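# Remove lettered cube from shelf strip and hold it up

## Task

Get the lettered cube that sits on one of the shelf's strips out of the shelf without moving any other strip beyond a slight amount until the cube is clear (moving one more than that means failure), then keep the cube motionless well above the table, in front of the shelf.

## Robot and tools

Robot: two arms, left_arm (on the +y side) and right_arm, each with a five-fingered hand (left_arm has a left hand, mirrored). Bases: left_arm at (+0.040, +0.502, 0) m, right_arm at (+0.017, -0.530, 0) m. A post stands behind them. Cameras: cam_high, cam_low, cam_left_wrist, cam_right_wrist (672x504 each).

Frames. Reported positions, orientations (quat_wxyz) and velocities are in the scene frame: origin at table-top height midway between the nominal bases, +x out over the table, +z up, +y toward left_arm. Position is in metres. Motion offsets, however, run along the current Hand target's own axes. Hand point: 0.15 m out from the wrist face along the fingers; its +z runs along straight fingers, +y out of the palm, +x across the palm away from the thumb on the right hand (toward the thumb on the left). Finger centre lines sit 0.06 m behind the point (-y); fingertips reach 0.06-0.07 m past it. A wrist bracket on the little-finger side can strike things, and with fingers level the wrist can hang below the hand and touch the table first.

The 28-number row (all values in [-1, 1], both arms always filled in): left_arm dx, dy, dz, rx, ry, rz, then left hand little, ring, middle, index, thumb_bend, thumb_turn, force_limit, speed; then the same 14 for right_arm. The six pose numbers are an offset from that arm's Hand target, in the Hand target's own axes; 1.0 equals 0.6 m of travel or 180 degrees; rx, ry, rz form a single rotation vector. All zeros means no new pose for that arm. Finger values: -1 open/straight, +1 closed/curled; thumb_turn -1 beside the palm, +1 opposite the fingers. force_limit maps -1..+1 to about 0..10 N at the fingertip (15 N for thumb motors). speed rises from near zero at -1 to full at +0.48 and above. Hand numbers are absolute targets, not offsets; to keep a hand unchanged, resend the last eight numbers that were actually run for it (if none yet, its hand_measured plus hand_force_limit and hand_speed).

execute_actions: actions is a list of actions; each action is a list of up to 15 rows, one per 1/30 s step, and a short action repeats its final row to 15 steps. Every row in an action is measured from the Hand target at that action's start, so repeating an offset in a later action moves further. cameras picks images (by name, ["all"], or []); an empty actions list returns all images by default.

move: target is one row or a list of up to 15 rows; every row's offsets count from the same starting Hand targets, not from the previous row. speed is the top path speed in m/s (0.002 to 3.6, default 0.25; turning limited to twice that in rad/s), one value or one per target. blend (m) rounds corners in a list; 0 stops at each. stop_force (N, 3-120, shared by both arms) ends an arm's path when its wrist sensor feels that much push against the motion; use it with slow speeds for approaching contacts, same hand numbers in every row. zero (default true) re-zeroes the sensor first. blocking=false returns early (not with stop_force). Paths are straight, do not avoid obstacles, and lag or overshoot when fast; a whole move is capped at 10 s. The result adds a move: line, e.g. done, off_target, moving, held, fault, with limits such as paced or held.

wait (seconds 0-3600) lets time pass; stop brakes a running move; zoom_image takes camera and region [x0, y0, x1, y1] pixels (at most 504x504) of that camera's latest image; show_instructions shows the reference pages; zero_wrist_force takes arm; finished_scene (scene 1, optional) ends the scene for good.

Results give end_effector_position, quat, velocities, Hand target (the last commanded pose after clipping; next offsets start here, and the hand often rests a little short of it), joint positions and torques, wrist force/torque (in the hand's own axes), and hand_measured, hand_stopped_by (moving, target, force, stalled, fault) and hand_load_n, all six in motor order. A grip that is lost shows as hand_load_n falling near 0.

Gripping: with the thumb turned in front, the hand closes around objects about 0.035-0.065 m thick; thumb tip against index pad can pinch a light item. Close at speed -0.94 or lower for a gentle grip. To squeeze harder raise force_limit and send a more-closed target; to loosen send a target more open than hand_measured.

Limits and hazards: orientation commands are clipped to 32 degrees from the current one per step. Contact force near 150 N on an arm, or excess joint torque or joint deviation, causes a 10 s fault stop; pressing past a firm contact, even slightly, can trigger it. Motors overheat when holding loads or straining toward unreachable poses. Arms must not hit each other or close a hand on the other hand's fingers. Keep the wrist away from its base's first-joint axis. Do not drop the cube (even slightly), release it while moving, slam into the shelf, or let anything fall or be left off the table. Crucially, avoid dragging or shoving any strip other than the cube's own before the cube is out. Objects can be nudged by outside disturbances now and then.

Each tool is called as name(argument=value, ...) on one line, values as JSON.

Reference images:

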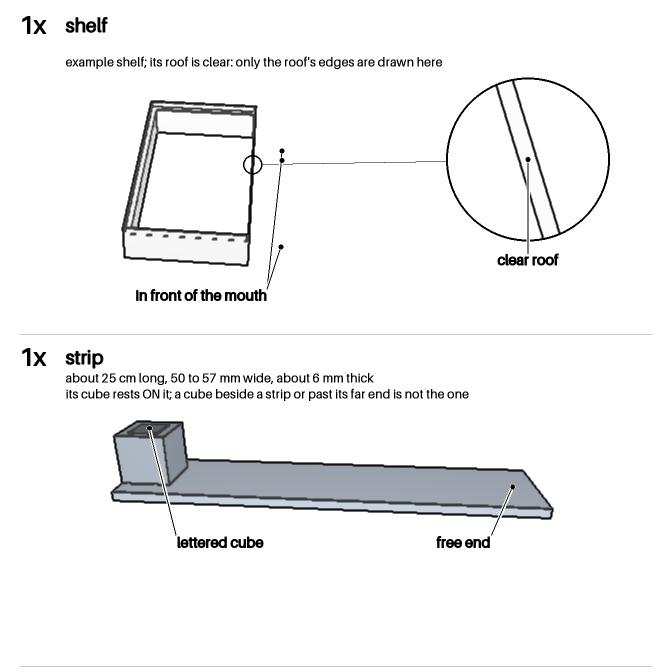

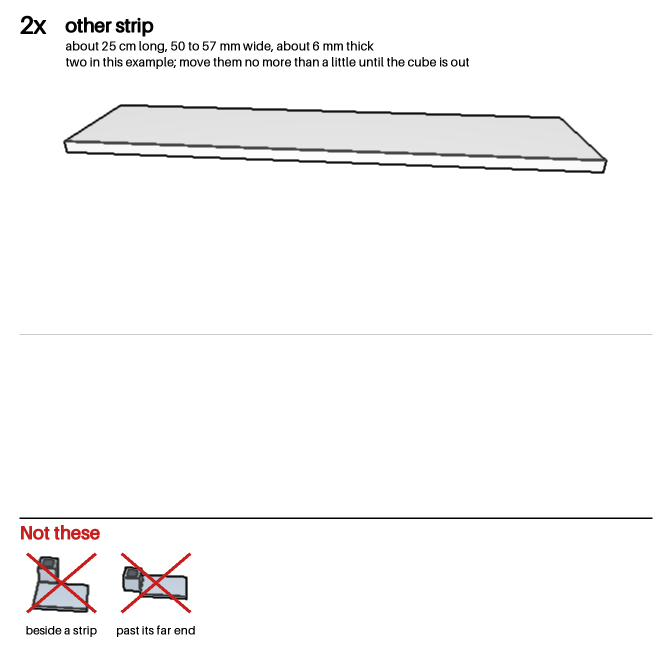

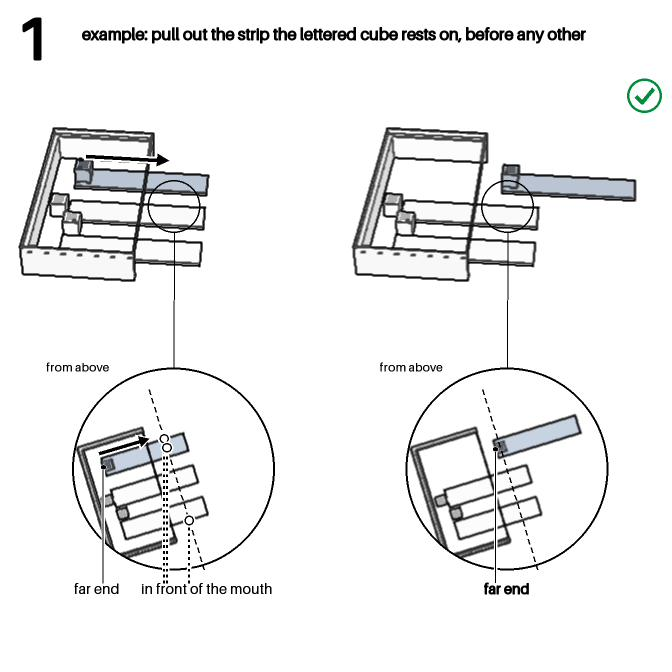

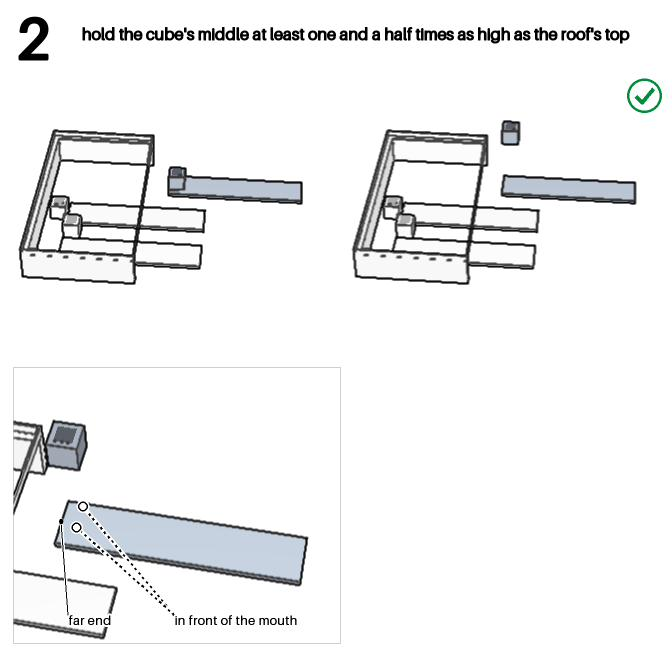

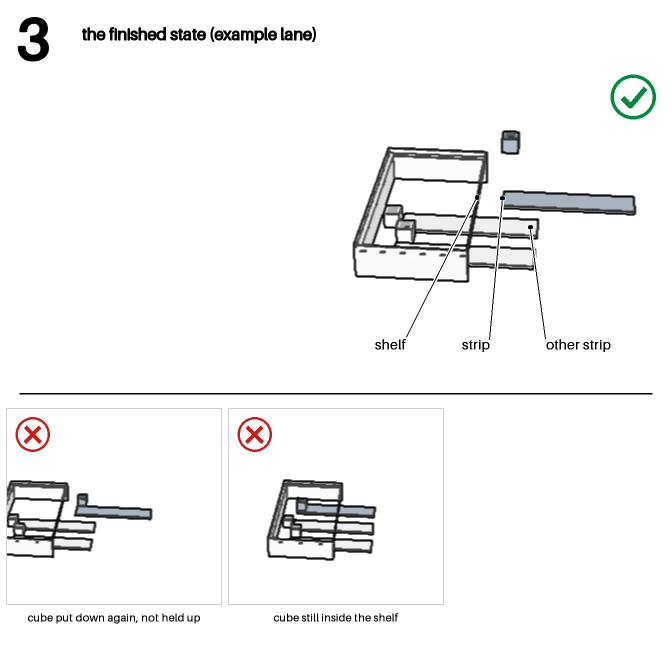

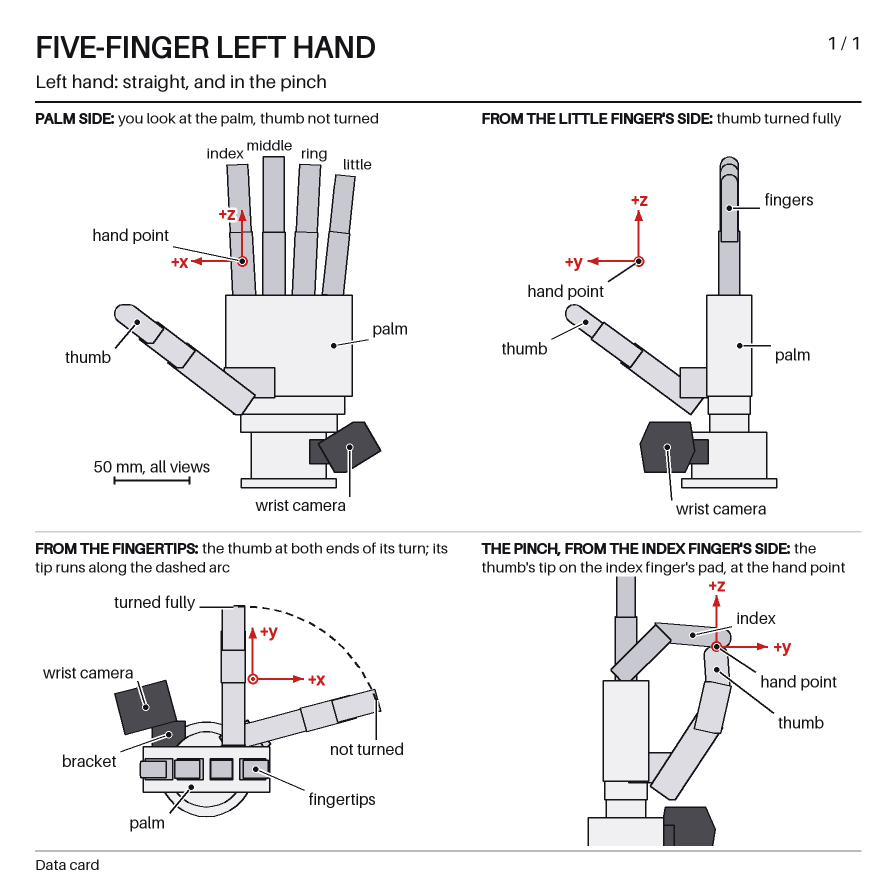

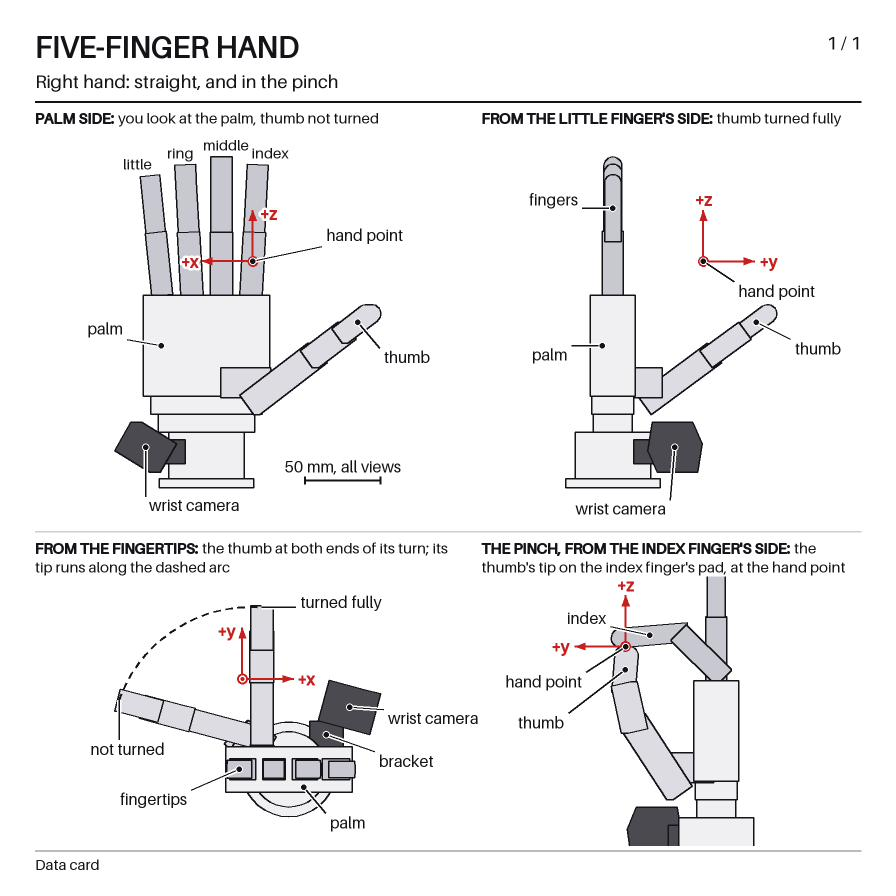

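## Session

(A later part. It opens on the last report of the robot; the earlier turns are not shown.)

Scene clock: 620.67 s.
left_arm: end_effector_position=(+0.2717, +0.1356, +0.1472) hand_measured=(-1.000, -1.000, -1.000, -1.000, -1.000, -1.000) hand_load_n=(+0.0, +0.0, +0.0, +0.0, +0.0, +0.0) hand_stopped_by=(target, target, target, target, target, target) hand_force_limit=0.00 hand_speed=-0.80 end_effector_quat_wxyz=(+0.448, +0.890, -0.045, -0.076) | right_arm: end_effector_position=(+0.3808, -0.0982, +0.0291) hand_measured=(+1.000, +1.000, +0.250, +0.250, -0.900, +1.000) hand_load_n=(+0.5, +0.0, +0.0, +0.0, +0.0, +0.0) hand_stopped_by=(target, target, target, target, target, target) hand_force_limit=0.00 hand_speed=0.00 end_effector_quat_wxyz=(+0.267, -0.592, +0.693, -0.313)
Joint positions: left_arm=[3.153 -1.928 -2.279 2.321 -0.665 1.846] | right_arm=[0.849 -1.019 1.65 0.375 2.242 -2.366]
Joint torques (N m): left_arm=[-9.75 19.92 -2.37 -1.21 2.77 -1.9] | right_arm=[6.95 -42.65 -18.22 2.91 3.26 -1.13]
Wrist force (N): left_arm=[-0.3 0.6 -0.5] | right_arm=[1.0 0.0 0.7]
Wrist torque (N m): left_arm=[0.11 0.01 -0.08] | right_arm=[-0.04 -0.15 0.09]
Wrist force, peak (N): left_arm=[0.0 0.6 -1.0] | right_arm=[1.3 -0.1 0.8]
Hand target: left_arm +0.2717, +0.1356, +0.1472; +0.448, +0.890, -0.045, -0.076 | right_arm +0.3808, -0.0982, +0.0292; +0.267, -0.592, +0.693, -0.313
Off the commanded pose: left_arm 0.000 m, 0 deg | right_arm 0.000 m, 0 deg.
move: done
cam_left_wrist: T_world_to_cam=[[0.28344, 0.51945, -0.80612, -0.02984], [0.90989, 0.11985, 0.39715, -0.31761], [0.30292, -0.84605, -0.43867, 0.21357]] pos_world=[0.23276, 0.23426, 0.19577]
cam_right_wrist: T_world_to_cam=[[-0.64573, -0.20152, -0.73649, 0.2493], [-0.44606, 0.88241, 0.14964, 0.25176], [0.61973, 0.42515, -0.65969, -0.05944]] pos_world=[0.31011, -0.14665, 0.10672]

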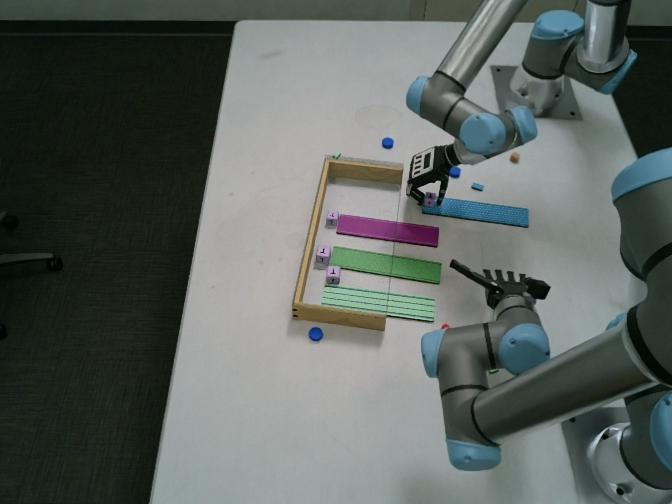

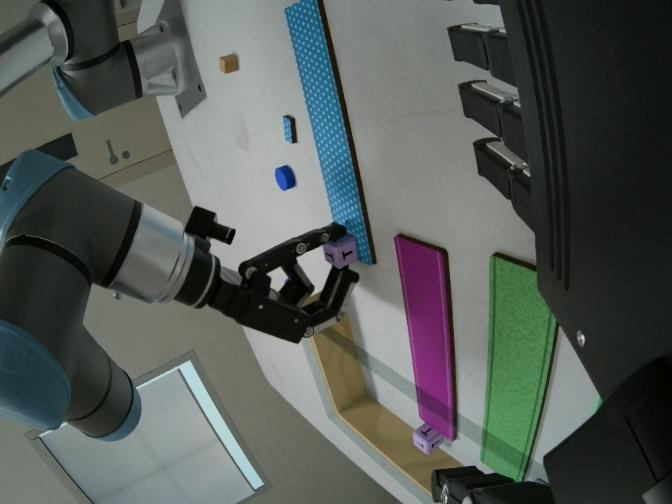

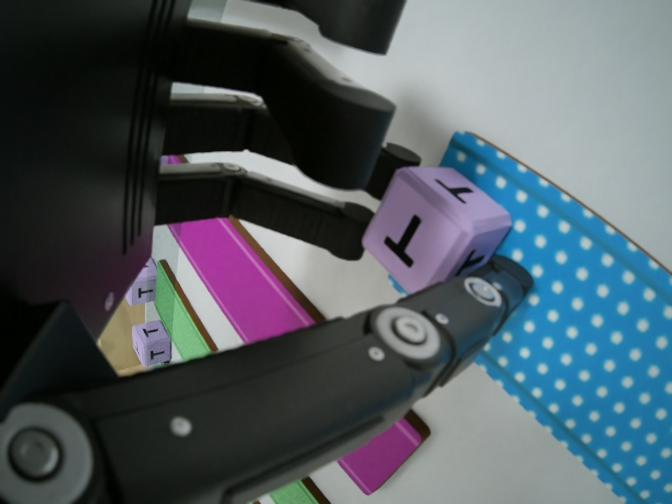

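move(target=[0,0,0,0,0,0,-1,-1,-1,-1,-1,-1,0,-0.8,0,0.0032,-0.0061,0,0,0,1,1,0.25,0.25,-0.9,1,-0.6,-0.94], speed=0.01)

execute_actions(actions=[[[0,0,0,0,0,0,-1,-1,-1,-1,-1,-1,0,-0.8,0,0,0,0,0,0,1,1,0.25,0.25,-0.3,1,-0.6,-0.94]]], cameras=["cam_high","cam_left_wrist","cam_right_wrist"])

wait(seconds=2, cameras=["cam_high","cam_left_wrist","cam_right_wrist"])

zoom_image(camera="cam_left_wrist", region=[270, 180, 390, 300])

zoom_image(camera="cam_high", region=[400, 160, 480, 240])

Scene clock: 643.63 s.
left_arm: end_effector_position=(+0.2717, +0.1356, +0.1472) hand_measured=(-1.000, -1.000, -1.000, -1.000, -1.000, -1.000) hand_load_n=(+0.0, +0.0, +0.0, +0.0, +0.0, +0.0) hand_stopped_by=(target, target, target, target, target, target) hand_force_limit=0.00 hand_speed=-0.80 end_effector_quat_wxyz=(+0.448, +0.890, -0.045, -0.076) | right_arm: end_effector_position=(+0.3768, -0.0975, +0.0302) hand_measured=(+1.000, +1.000, +0.250, +0.250, -0.900, +1.000) hand_load_n=(+0.0, +0.0, +0.0, +0.0, +0.0, +0.0) hand_stopped_by=(target, target, target, target, target, target) hand_force_limit=-0.60 hand_speed=-0.94 end_effector_quat_wxyz=(+0.267, -0.592, +0.693, -0.313)
Joint positions: left_arm=[3.153 -1.928 -2.279 2.321 -0.665 1.846] | right_arm=[0.856 -1.022 1.653 0.38 2.246 -2.358]
Joint torques (N m): left_arm=[-9.3 22.37 -2.85 -1.01 2.88 -1.87] | right_arm=[-5.33 -39.57 -12.89 1.65 2.51 0.3]
Wrist force (N): left_arm=[0.1 0.7 -0.7] | right_arm=[1.1 -0.2 0.6]
Wrist torque (N m): left_arm=[0.13 -0.05 -0.06] | right_arm=[-0.06 -0.17 -0.02]
Wrist force, peak (N): left_arm=[-0.1 0.8 -0.8] | right_arm=[1.3 0.2 0.8]
Hand target: left_arm +0.2717, +0.1356, +0.1472; +0.448, +0.890, -0.045, -0.076 | right_arm +0.3769, -0.0976, +0.0302; +0.267, -0.592, +0.693, -0.313
Off the commanded pose: left_arm 0.000 m, 0 deg | right_arm 0.000 m, 0 deg.
move: done

Scene clock: 646.00 s.
left_arm: end_effector_position=(+0.2717, +0.1356, +0.1472) hand_measured=(-1.000, -1.000, -1.000, -1.000, -1.000, -1.000) hand_load_n=(+0.0, +0.0, +0.0, +0.0, +0.0, +0.0) hand_stopped_by=(target, target, target, target, target, target) hand_force_limit=0.00 hand_speed=-0.80 end_effector_quat_wxyz=(+0.448, +0.890, -0.045, -0.076) | right_arm: end_effector_position=(+0.3769, -0.0976, +0.0302) hand_measured=(+1.000, +1.000, +0.250, +0.250, -0.714, +1.000) hand_load_n=(+0.0, +0.0, +1.0, +0.0, +3.0, +0.0) hand_stopped_by=(target, target, target, target, force, target) hand_force_limit=-0.60 hand_speed=-0.94 end_effector_quat_wxyz=(+0.267, -0.592, +0.693, -0.313)
Joint positions: left_arm=[3.153 -1.928 -2.279 2.321 -0.665 1.846] | right_arm=[0.856 -1.021 1.653 0.38 2.246 -2.358]
Joint torques (N m): left_arm=[-10.17 23.73 -2.85 -1.23 2.49 -1.97] | right_arm=[-8.09 -30.55 -21.64 -0.24 -1.29 -1.96]
Wrist force (N): left_arm=[0.1 0.5 -0.8] | right_arm=[1.1 -1.5 -1.2]
Wrist torque (N m): left_arm=[0.12 -0.06 -0.06] | right_arm=[-0.12 -0.12 -0.03]
Wrist force, peak (N): left_arm=[-0.2 0.7 -0.9] | right_arm=[0.9 -1.4 -1.5]
Hand target: left_arm +0.2717, +0.1356, +0.1472; +0.448, +0.890, -0.045, -0.076 | right_arm +0.3769, -0.0976, +0.0302; +0.267, -0.592, +0.693, -0.313
Off the commanded pose: left_arm 0.000 m, 0 deg | right_arm 0.000 m, 0 deg.
cam_left_wrist: T_world_to_cam=[[0.28344, 0.51945, -0.80612, -0.02984], [0.90989, 0.11985, 0.39715, -0.31761], [0.30292, -0.84605, -0.43867, 0.21357]] pos_world=[0.23276, 0.23426, 0.19577]
cam_right_wrist: T_world_to_cam=[[-0.64565, -0.20146, -0.73658, 0.24765], [-0.44604, 0.88242, 0.14962, 0.24925], [0.61983, 0.42515, -0.65959, -0.0567]] pos_world=[0.30621, -0.14595, 0.10772]

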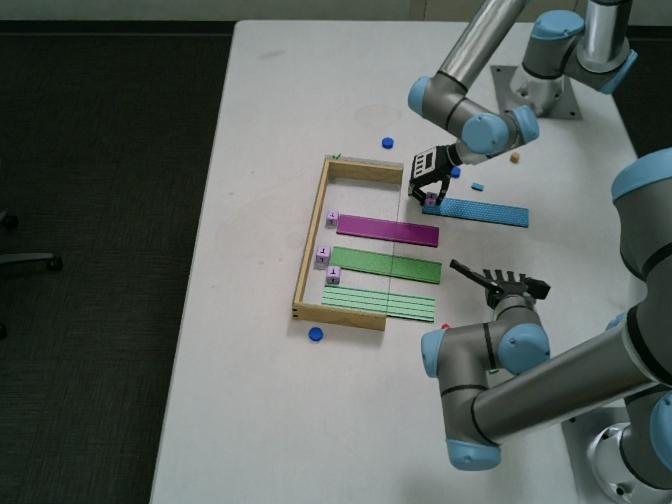

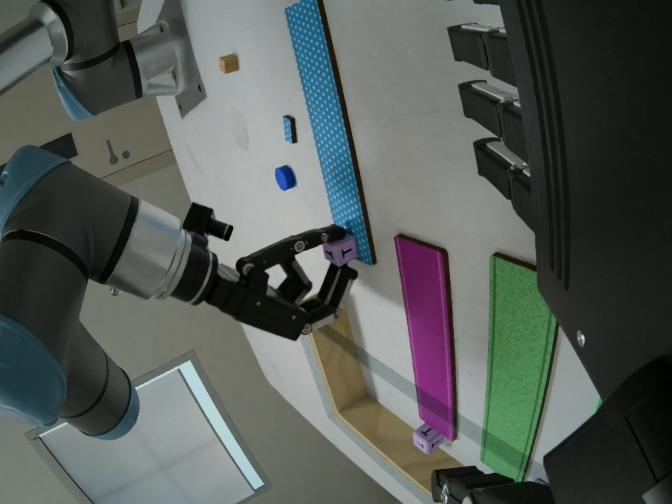

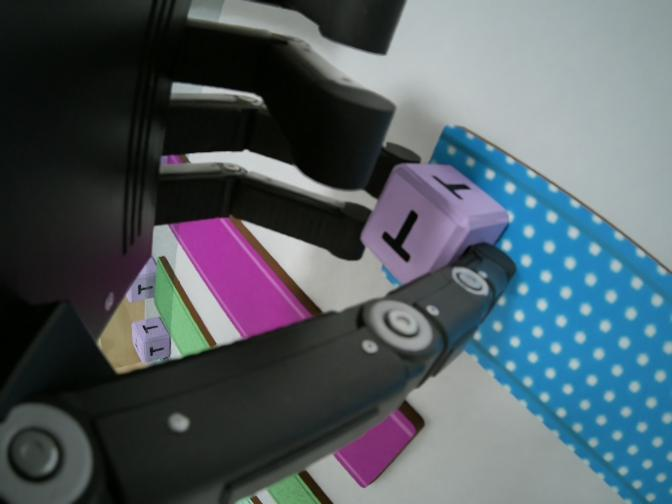

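Scene clock: 648.00 s.
left_arm: end_effector_position=(+0.2717, +0.1356, +0.1472) hand_measured=(-1.000, -1.000, -1.000, -1.000, -1.000, -1.000) hand_load_n=(+0.0, +0.0, +0.0, +0.0, +0.0, +0.0) hand_stopped_by=(target, target, target, target, target, target) hand_force_limit=0.00 hand_speed=-0.80 end_effector_quat_wxyz=(+0.448, +0.890, -0.045, -0.076) | right_arm: end_effector_position=(+0.3769, -0.0976, +0.0302) hand_measured=(+1.000, +1.000, +0.250, +0.250, -0.714, +1.000) hand_load_n=(+0.0, +0.0, +1.0, +0.0, +3.0, +0.0) hand_stopped_by=(target, target, target, target, force, target) hand_force_limit=-0.60 hand_speed=-0.94 end_effector_quat_wxyz=(+0.267, -0.592, +0.693, -0.313)
Joint positions: left_arm=[3.153 -1.928 -2.279 2.321 -0.665 1.846] | right_arm=[0.856 -1.021 1.653 0.38 2.246 -2.358]
Joint torques (N m): left_arm=[-9.52 24.62 -2.89 -1.14 2.74 -1.93] | right_arm=[-7.73 -30.97 -21.61 -0.2 -1.41 -1.93]
Wrist force (N): left_arm=[-0.3 0.6 -0.5] | right_arm=[1.0 -1.3 -0.9]
Wrist torque (N m): left_arm=[0.12 0.00 -0.07] | right_arm=[-0.10 -0.10 -0.03]
Wrist force, peak (N): left_arm=[-0.2 0.5 -1.0] | right_arm=[1.3 -1.8 -1.1]
Hand target: left_arm +0.2717, +0.1356, +0.1472; +0.448, +0.890, -0.045, -0.076 | right_arm +0.3769, -0.0976, +0.0302; +0.267, -0.592, +0.693, -0.313
Off the commanded pose: left_arm 0.000 m, 0 deg | right_arm 0.000 m, 0 deg.
wait: 2.00 s; at rest by 0.17 s
cam_left_wrist: T_world_to_cam=[[0.28344, 0.51945, -0.80612, -0.02984], [0.90989, 0.11985, 0.39715, -0.31761], [0.30292, -0.84605, -0.43867, 0.21357]] pos_world=[0.23276, 0.23426, 0.19577]
cam_right_wrist: T_world_to_cam=[[-0.64565, -0.20146, -0.73658, 0.24765], [-0.44604, 0.88242, 0.14962, 0.24925], [0.61983, 0.42515, -0.65959, -0.0567]] pos_world=[0.30621, -0.14595, 0.10772]

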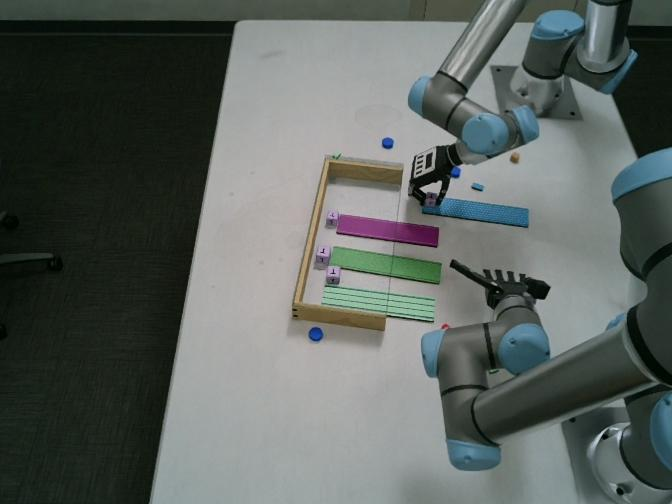

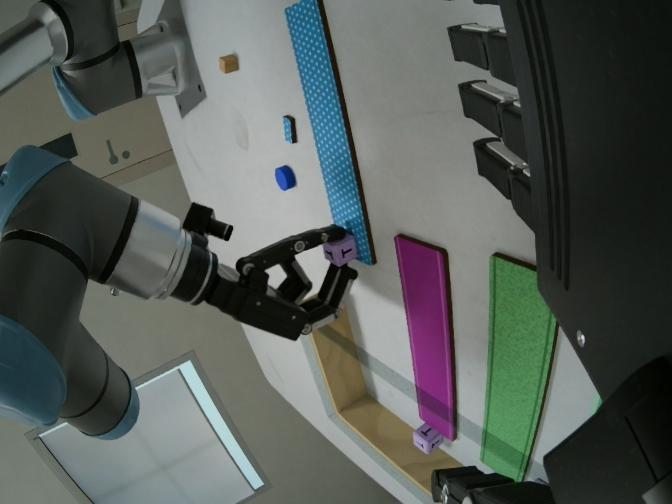

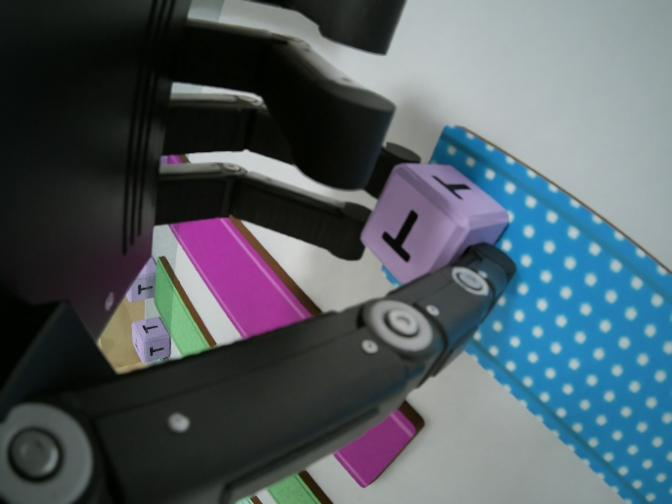

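Scaled by 4.200 from the camera's image (finer frame: 960x720).

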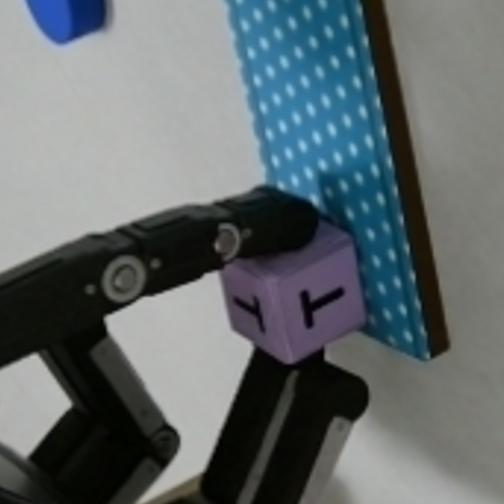

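Scaled by 6.300.

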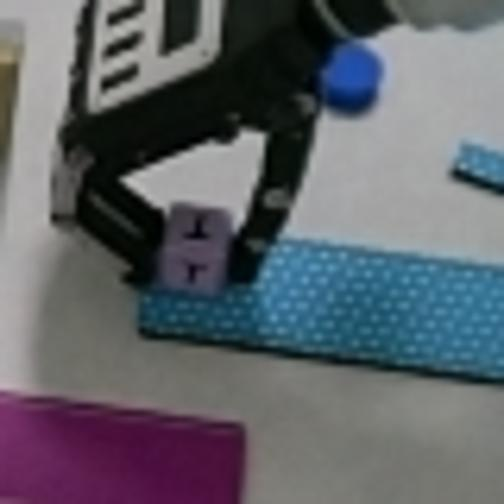

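execute_actions(actions=[[[0,0,0,0,0,0,-1,-1,-1,-1,-1,-1,0,-0.8,0,0,0,0,0,0,1,1,0.32,0.32,-0.3,1,-0.5,-0.94]]])

wait(seconds=0.5, cameras=["cam_left_wrist","cam_right_wrist"])

Scene clock: 657.23 s.
left_arm: end_effector_position=(+0.2717, +0.1356, +0.1472) hand_measured=(-1.000, -1.000, -1.000, -1.000, -1.000, -1.000) hand_load_n=(+0.0, +0.0, +0.0, +0.0, +0.0, +0.0) hand_stopped_by=(target, target, target, target, target, target) hand_force_limit=0.00 hand_speed=-0.80 end_effector_quat_wxyz=(+0.448, +0.890, -0.045, -0.076) | right_arm: end_effector_position=(+0.3769, -0.0976, +0.0302) hand_measured=(+1.000, +1.000, +0.260, +0.320, -0.714, +1.000) hand_load_n=(+0.0, +0.0, +2.0, +1.0, +4.0, +0.0) hand_stopped_by=(target, target, force, target, force, target) hand_force_limit=-0.50 hand_speed=-0.94 end_effector_quat_wxyz=(+0.267, -0.592, +0.693, -0.313)
Joint positions: left_arm=[3.153 -1.928 -2.279 2.321 -0.665 1.846] | right_arm=[0.856 -1.021 1.653 0.38 2.246 -2.358]
Joint torques (N m): left_arm=[-10.04 26.02 -2 -1.1 2.47 -2.1] | right_arm=[-7.16 -30.6 -21.38 -0.09 -1.34 -1.97]
Wrist force (N): left_arm=[0.1 0.3 -0.5] | right_arm=[0.9 -0.1 0.1]
Wrist torque (N m): left_arm=[0.07 -0.05 -0.04] | right_arm=[-0.02 -0.11 -0.01]
Wrist force, peak (N): left_arm=[0.1 0.7 -1.0] | right_arm=[1.2 -1.8 -1.5]
Hand target: left_arm +0.2717, +0.1356, +0.1472; +0.448, +0.890, -0.045, -0.076 | right_arm +0.3769, -0.0976, +0.0302; +0.267, -0.592, +0.693, -0.313
Off the commanded pose: left_arm 0.000 m, 0 deg | right_arm 0.000 m, 0 deg.

Scene clock: 657.73 s.
left_arm: end_effector_position=(+0.2717, +0.1356, +0.1472) hand_measured=(-1.000, -1.000, -1.000, -1.000, -1.000, -1.000) hand_load_n=(+0.0, +0.0, +0.0, +0.0, +0.0, +0.0) hand_stopped_by=(target, target, target, target, target, target) hand_force_limit=0.00 hand_speed=-0.80 end_effector_quat_wxyz=(+0.448, +0.890, -0.045, -0.076) | right_arm: end_effector_position=(+0.3769, -0.0976, +0.0302) hand_measured=(+1.000, +1.000, +0.260, +0.320, -0.714, +1.000) hand_load_n=(+0.0, +0.0, +2.0, +1.0, +3.5, +0.0) hand_stopped_by=(target, target, force, target, force, target) hand_force_limit=-0.50 hand_speed=-0.94 end_effector_quat_wxyz=(+0.267, -0.592, +0.693, -0.313)
Joint positions: left_arm=[3.153 -1.928 -2.279 2.321 -0.665 1.846] | right_arm=[0.856 -1.021 1.653 0.38 2.246 -2.358]
Joint torques (N m): left_arm=[-9.89 26.32 -4.48 -1.35 2.67 -1.9] | right_arm=[-6.94 -30.89 -21.65 -0.02 -1.4 -2.02]
Wrist force (N): left_arm=[0.0 0.7 -0.9] | right_arm=[0.9 0.0 0.0]
Wrist torque (N m): left_arm=[0.16 -0.05 -0.06] | right_arm=[-0.01 -0.12 -0.02]
Wrist force, peak (N): left_arm=[0.0 0.7 -0.9] | right_arm=[1.2 -0.1 0.1]
Hand target: left_arm +0.2717, +0.1356, +0.1472; +0.448, +0.890, -0.045, -0.076 | right_arm +0.3769, -0.0976, +0.0302; +0.267, -0.592, +0.693, -0.313
Off the commanded pose: left_arm 0.000 m, 0 deg | right_arm 0.000 m, 0 deg.
wait: 0.50 s; at rest by 0.17 s
cam_left_wrist: T_world_to_cam=[[0.28344, 0.51945, -0.80612, -0.02984], [0.90989, 0.11985, 0.39715, -0.31761], [0.30292, -0.84605, -0.43867, 0.21357]] pos_world=[0.23276, 0.23426, 0.19577]
cam_right_wrist: T_world_to_cam=[[-0.64565, -0.20146, -0.73658, 0.24765], [-0.44604, 0.88242, 0.14962, 0.24925], [0.61983, 0.42515, -0.65959, -0.0567]] pos_world=[0.30621, -0.14595, 0.10772]

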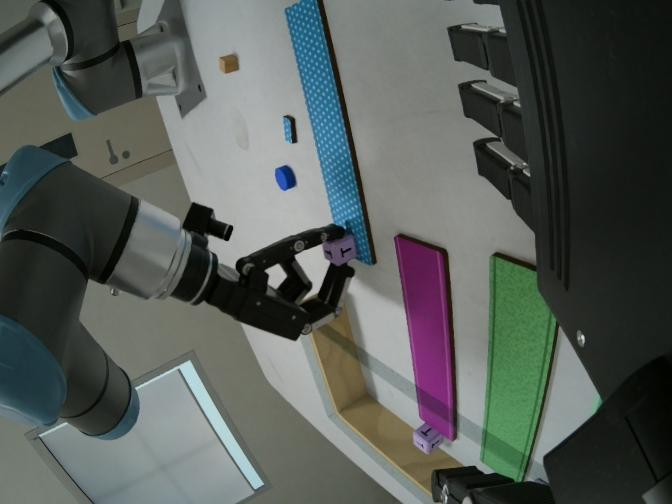

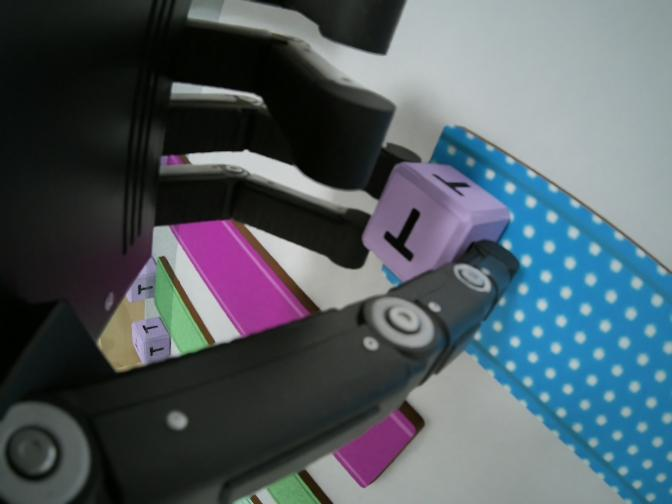

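execute_actions(actions=[[[0,0,0,0,0,0,-1,-1,-1,-1,-1,-1,0,-0.8,0,0,0,0,0,0,1,1,0.32,0.4,-0.3,1,-0.5,-0.94]]])

move(target=[0,0,0,0,0,0,-1,-1,-1,-1,-1,-1,0,-0.8,0,-0.0125,-0.011,0,0,0,1,1,0.32,0.4,-0.3,1,-0.5,-0.94], speed=0.015, cameras=["cam_high","cam_left_wrist","cam_right_wrist"])

zoom_image(camera="cam_left_wrist", region=[270, 180, 390, 300])

Scene clock: 667.13 s.
left_arm: end_effector_position=(+0.2717, +0.1356, +0.1472) hand_measured=(-1.000, -1.000, -1.000, -1.000, -1.000, -1.000) hand_load_n=(+0.0, +0.0, +0.0, +0.0, +0.0, +0.0) hand_stopped_by=(target, target, target, target, target, target) hand_force_limit=0.00 hand_speed=-0.80 end_effector_quat_wxyz=(+0.448, +0.890, -0.045, -0.076) | right_arm: end_effector_position=(+0.3769, -0.0976, +0.0302) hand_measured=(+1.000, +1.000, +0.260, +0.352, -0.714, +1.000) hand_load_n=(+0.0, +0.0, +1.0, +2.5, +5.0, +0.0) hand_stopped_by=(target, target, force, force, force, target) hand_force_limit=-0.50 hand_speed=-0.94 end_effector_quat_wxyz=(+0.267, -0.592, +0.693, -0.313)
Joint positions: left_arm=[3.153 -1.928 -2.279 2.321 -0.665 1.846] | right_arm=[0.856 -1.021 1.653 0.38 2.246 -2.358]
Joint torques (N m): left_arm=[-8.28 25.96 -2.58 -1.12 2.76 -1.93] | right_arm=[-5.24 -30.95 -21.81 0.2 -1.28 -1.85]
Wrist force (N): left_arm=[0.1 0.5 -0.9] | right_arm=[0.8 -0.5 0.1]
Wrist torque (N m): left_arm=[0.13 -0.07 -0.05] | right_arm=[-0.05 -0.10 -0.02]
Wrist force, peak (N): left_arm=[0.0 0.8 -0.8] | right_arm=[1.1 -0.9 0.3]
Hand target: left_arm +0.2717, +0.1356, +0.1472; +0.448, +0.890, -0.045, -0.076 | right_arm +0.3769, -0.0976, +0.0302; +0.267, -0.592, +0.693, -0.313
Off the commanded pose: left_arm 0.000 m, 0 deg | right_arm 0.000 m, 0 deg.

Scene clock: 668.07 s.
left_arm: end_effector_position=(+0.2717, +0.1356, +0.1472) hand_measured=(-1.000, -1.000, -1.000, -1.000, -1.000, -1.000) hand_load_n=(+0.0, +0.0, +0.0, +0.0, +0.0, +0.0) hand_stopped_by=(target, target, target, target, target, target) hand_force_limit=0.00 hand_speed=-0.80 end_effector_quat_wxyz=(+0.448, +0.890, -0.045, -0.076) | right_arm: end_effector_position=(+0.3769, -0.0975, +0.0403) hand_measured=(+1.000, +1.000, +0.260, +0.352, -0.714, +1.000) hand_load_n=(+0.0, +0.0, +1.0, +2.5, +4.5, +0.0) hand_stopped_by=(target, target, force, force, force, target) hand_force_limit=-0.50 hand_speed=-0.94 end_effector_quat_wxyz=(+0.267, -0.592, +0.693, -0.313)
Joint positions: left_arm=[3.153 -1.928 -2.279 2.321 -0.665 1.846] | right_arm=[0.856 -1.035 1.645 0.402 2.246 -2.358]
Joint torques (N m): left_arm=[-8.68 25.57 -3.32 -1.3 2.67 -1.94] | right_arm=[-7.99 -30.51 -16.46 0.01 -1.39 -1.81]
Wrist force (N): left_arm=[0.0 0.3 -0.8] | right_arm=[0.9 -0.1 0.3]
Wrist torque (N m): left_arm=[0.10 -0.04 -0.06] | right_arm=[-0.04 -0.12 -0.01]
Wrist force, peak (N): left_arm=[0.3 0.8 -0.8] | right_arm=[1.3 0.0 0.8]
Hand target: left_arm +0.2717, +0.1356, +0.1472; +0.448, +0.890, -0.045, -0.076 | right_arm +0.3769, -0.0976, +0.0401; +0.267, -0.592, +0.693, -0.313
Off the commanded pose: left_arm 0.000 m, 0 deg | right_arm 0.000 m, 0 deg.
move: done
cam_left_wrist: T_world_to_cam=[[0.28344, 0.51945, -0.80612, -0.02984], [0.90989, 0.11985, 0.39715, -0.31761], [0.30292, -0.84605, -0.43867, 0.21357]] pos_world=[0.23276, 0.23426, 0.19577]
cam_right_wrist: T_world_to_cam=[[-0.6456, -0.20151, -0.7366, 0.25507], [-0.44614, 0.88237, 0.14963, 0.24776], [0.6198, 0.42523, -0.65956, -0.05002]] pos_world=[0.30621, -0.14595, 0.11782]

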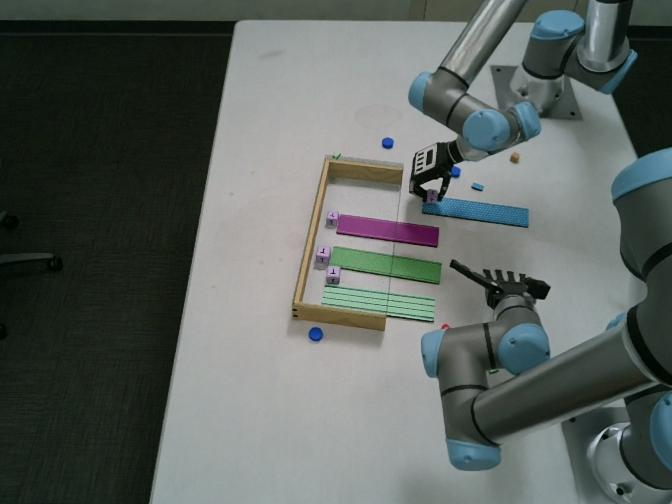

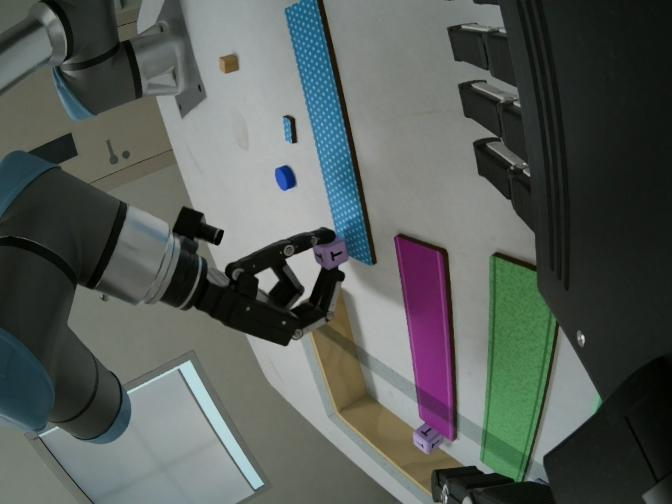

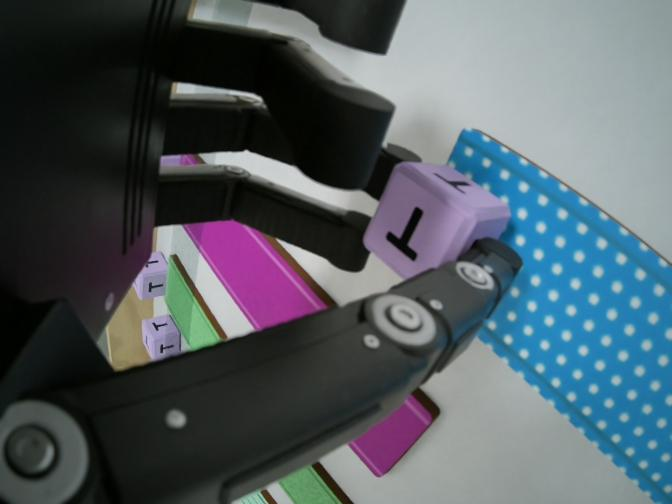

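Scaled by 4.200 from the camera's image (finer frame: 960x720).

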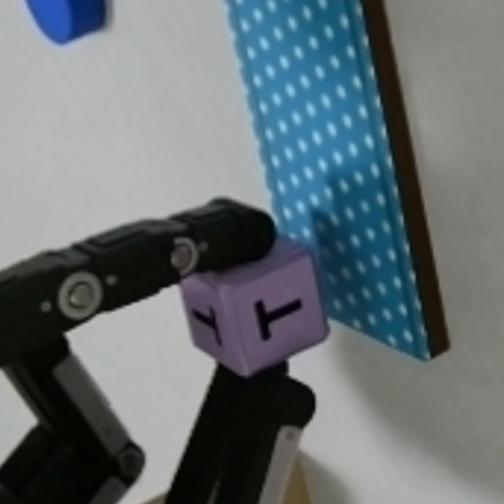

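move(target=[0,0,0,0,0,0,-1,-1,-1,-1,-1,-1,0,-0.8,0,-0.2,-0.176,0,0,0,1,1,0.32,0.4,-0.3,1,-0.5,-0.94], speed=0.08, cameras=["all"])

zoom_image(camera="cam_high", region=[340, 110, 500, 260])

Scene clock: 683.97 s.
left_arm: end_effector_position=(+0.2717, +0.1356, +0.1472) hand_measured=(-1.000, -1.000, -1.000, -1.000, -1.000, -1.000) hand_load_n=(+0.0, +0.0, +0.0, +0.0, -0.5, +0.0) hand_stopped_by=(target, target, target, target, target, target) hand_force_limit=0.00 hand_speed=-0.80 end_effector_quat_wxyz=(+0.448, +0.890, -0.045, -0.076) | right_arm: end_effector_position=(+0.3771, -0.0975, +0.2000) hand_measured=(+1.000, +1.000, +0.260, +0.352, -0.714, +1.000) hand_load_n=(+0.0, +0.0, +1.0, +2.5, +5.0, +0.0) hand_stopped_by=(target, target, force, force, force, target) hand_force_limit=-0.50 hand_speed=-0.94 end_effector_quat_wxyz=(+0.267, -0.592, +0.693, -0.313)
Joint positions: left_arm=[3.153 -1.928 -2.279 2.321 -0.665 1.846] | right_arm=[0.856 -1.191 1.432 0.769 2.246 -2.358]
Joint torques (N m): left_arm=[-9.1 27.06 -2.47 -1.09 2.67 -1.9] | right_arm=[-4.9 -25.96 -17.97 1.64 -0.67 2.01]
Wrist force (N): left_arm=[-0.1 0.6 -0.7] | right_arm=[0.9 -0.1 0.6]
Wrist torque (N m): left_arm=[0.12 -0.02 -0.06] | right_arm=[-0.07 -0.14 0.07]
Wrist force, peak (N): left_arm=[-0.1 0.5 -1.1] | right_arm=[1.3 -1.1 0.1]
Hand target: left_arm +0.2717, +0.1356, +0.1472; +0.448, +0.890, -0.045, -0.076 | right_arm +0.3771, -0.0975, +0.2000; +0.267, -0.592, +0.693, -0.313
Off the commanded pose: left_arm 0.000 m, 0 deg | right_arm 0.000 m, 0 deg.
move: done
cam_left_wrist: T_world_to_cam=[[0.28344, 0.51945, -0.80612, -0.02984], [0.90989, 0.11985, 0.39715, -0.31761], [0.30292, -0.84605, -0.43867, 0.21357]] pos_world=[0.23276, 0.23426, 0.19577]
cam_right_wrist: T_world_to_cam=[[-0.64557, -0.20143, -0.73666, 0.37293], [-0.44617, 0.88233, 0.14974, 0.22392], [0.61982, 0.42534, -0.65948, 0.05524]] pos_world=[0.30641, -0.14595, 0.27762]

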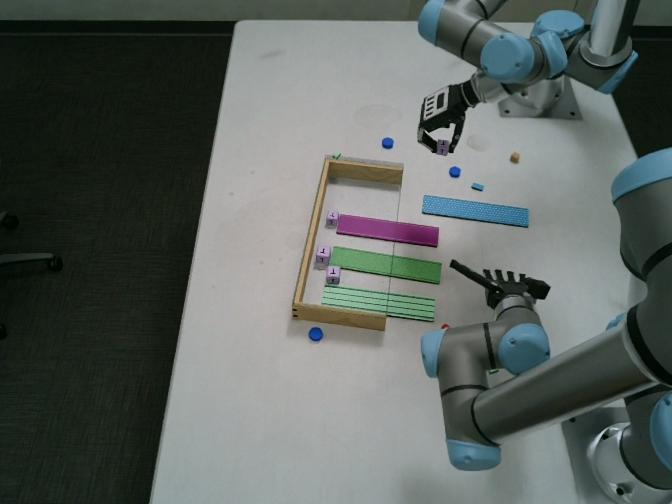

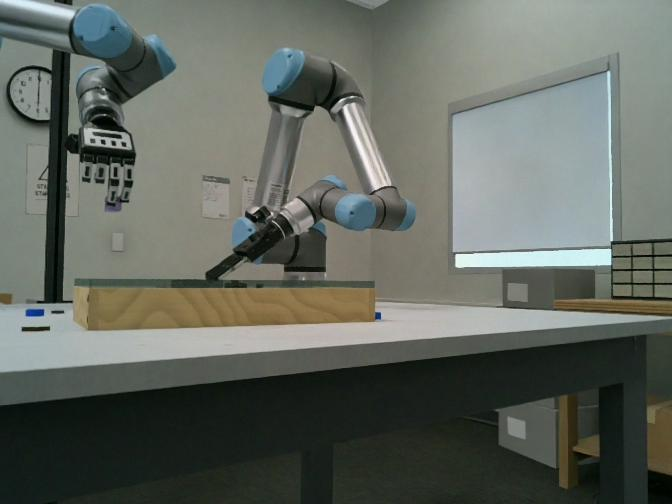

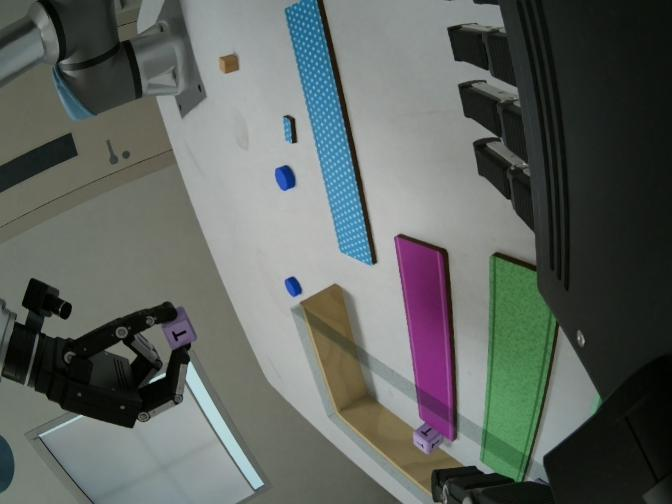

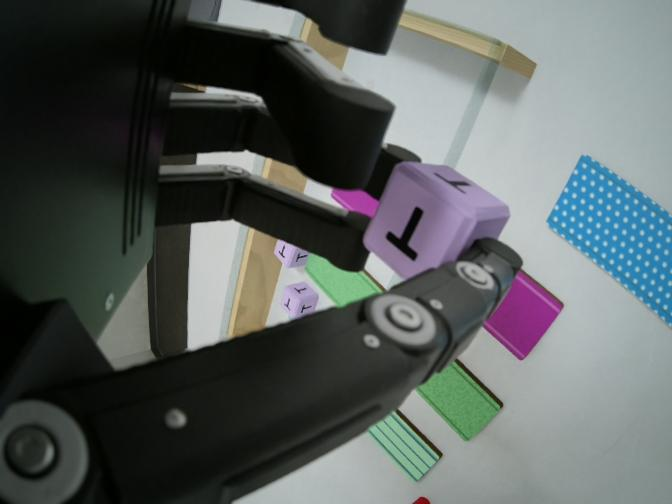

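Scaled by 3.150.

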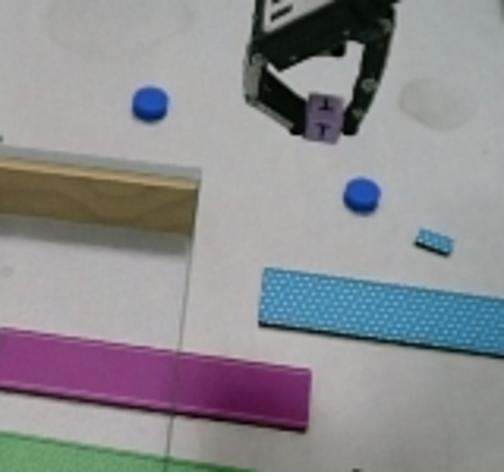

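wait(seconds=1, cameras=[])

finished_scene()

Scene clock: 687.77 s.
left_arm: end_effector_position=(+0.2717, +0.1356, +0.1472) hand_measured=(-1.000, -1.000, -1.000, -1.000, -1.000, -1.000) hand_load_n=(+0.0, +0.0, +0.0, +0.0, +0.0, +0.0) hand_stopped_by=(target, target, target, target, target, target) hand_force_limit=0.00 hand_speed=-0.80 end_effector_quat_wxyz=(+0.448, +0.890, -0.045, -0.076) | right_arm: end_effector_position=(+0.3771, -0.0975, +0.2000) hand_measured=(+1.000, +1.000, +0.260, +0.352, -0.714, +1.000) hand_load_n=(+0.0, +0.0, +1.0, +2.0, +4.5, +0.0) hand_stopped_by=(target, target, force, force, force, target) hand_force_limit=-0.50 hand_speed=-0.94 end_effector_quat_wxyz=(+0.267, -0.592, +0.693, -0.313)
Joint positions: left_arm=[3.153 -1.928 -2.279 2.321 -0.665 1.846] | right_arm=[0.856 -1.191 1.432 0.769 2.246 -2.358]
Joint torques (N m): left_arm=[-9.18 26.03 -2.36 -1.15 2.61 -1.96] | right_arm=[5.45 -25.62 -23.84 2.93 2.59 2.11]
Wrist force (N): left_arm=[0.0 0.5 -0.6] | right_arm=[0.8 -0.2 0.4]
Wrist torque (N m): left_arm=[0.11 -0.04 -0.06] | right_arm=[-0.07 -0.11 0.05]
Wrist force, peak (N): left_arm=[-0.3 0.7 -1.1] | right_arm=[1.1 -0.4 1.0]
Hand target: left_arm +0.2717, +0.1356, +0.1472; +0.448, +0.890, -0.045, -0.076 | right_arm +0.3771, -0.0975, +0.2000; +0.267, -0.592, +0.693, -0.313
Off the commanded pose: left_arm 0.000 m, 0 deg | right_arm 0.000 m, 0 deg.
wait: 1.00 s; at rest from the start

The scene is finished: the task was done.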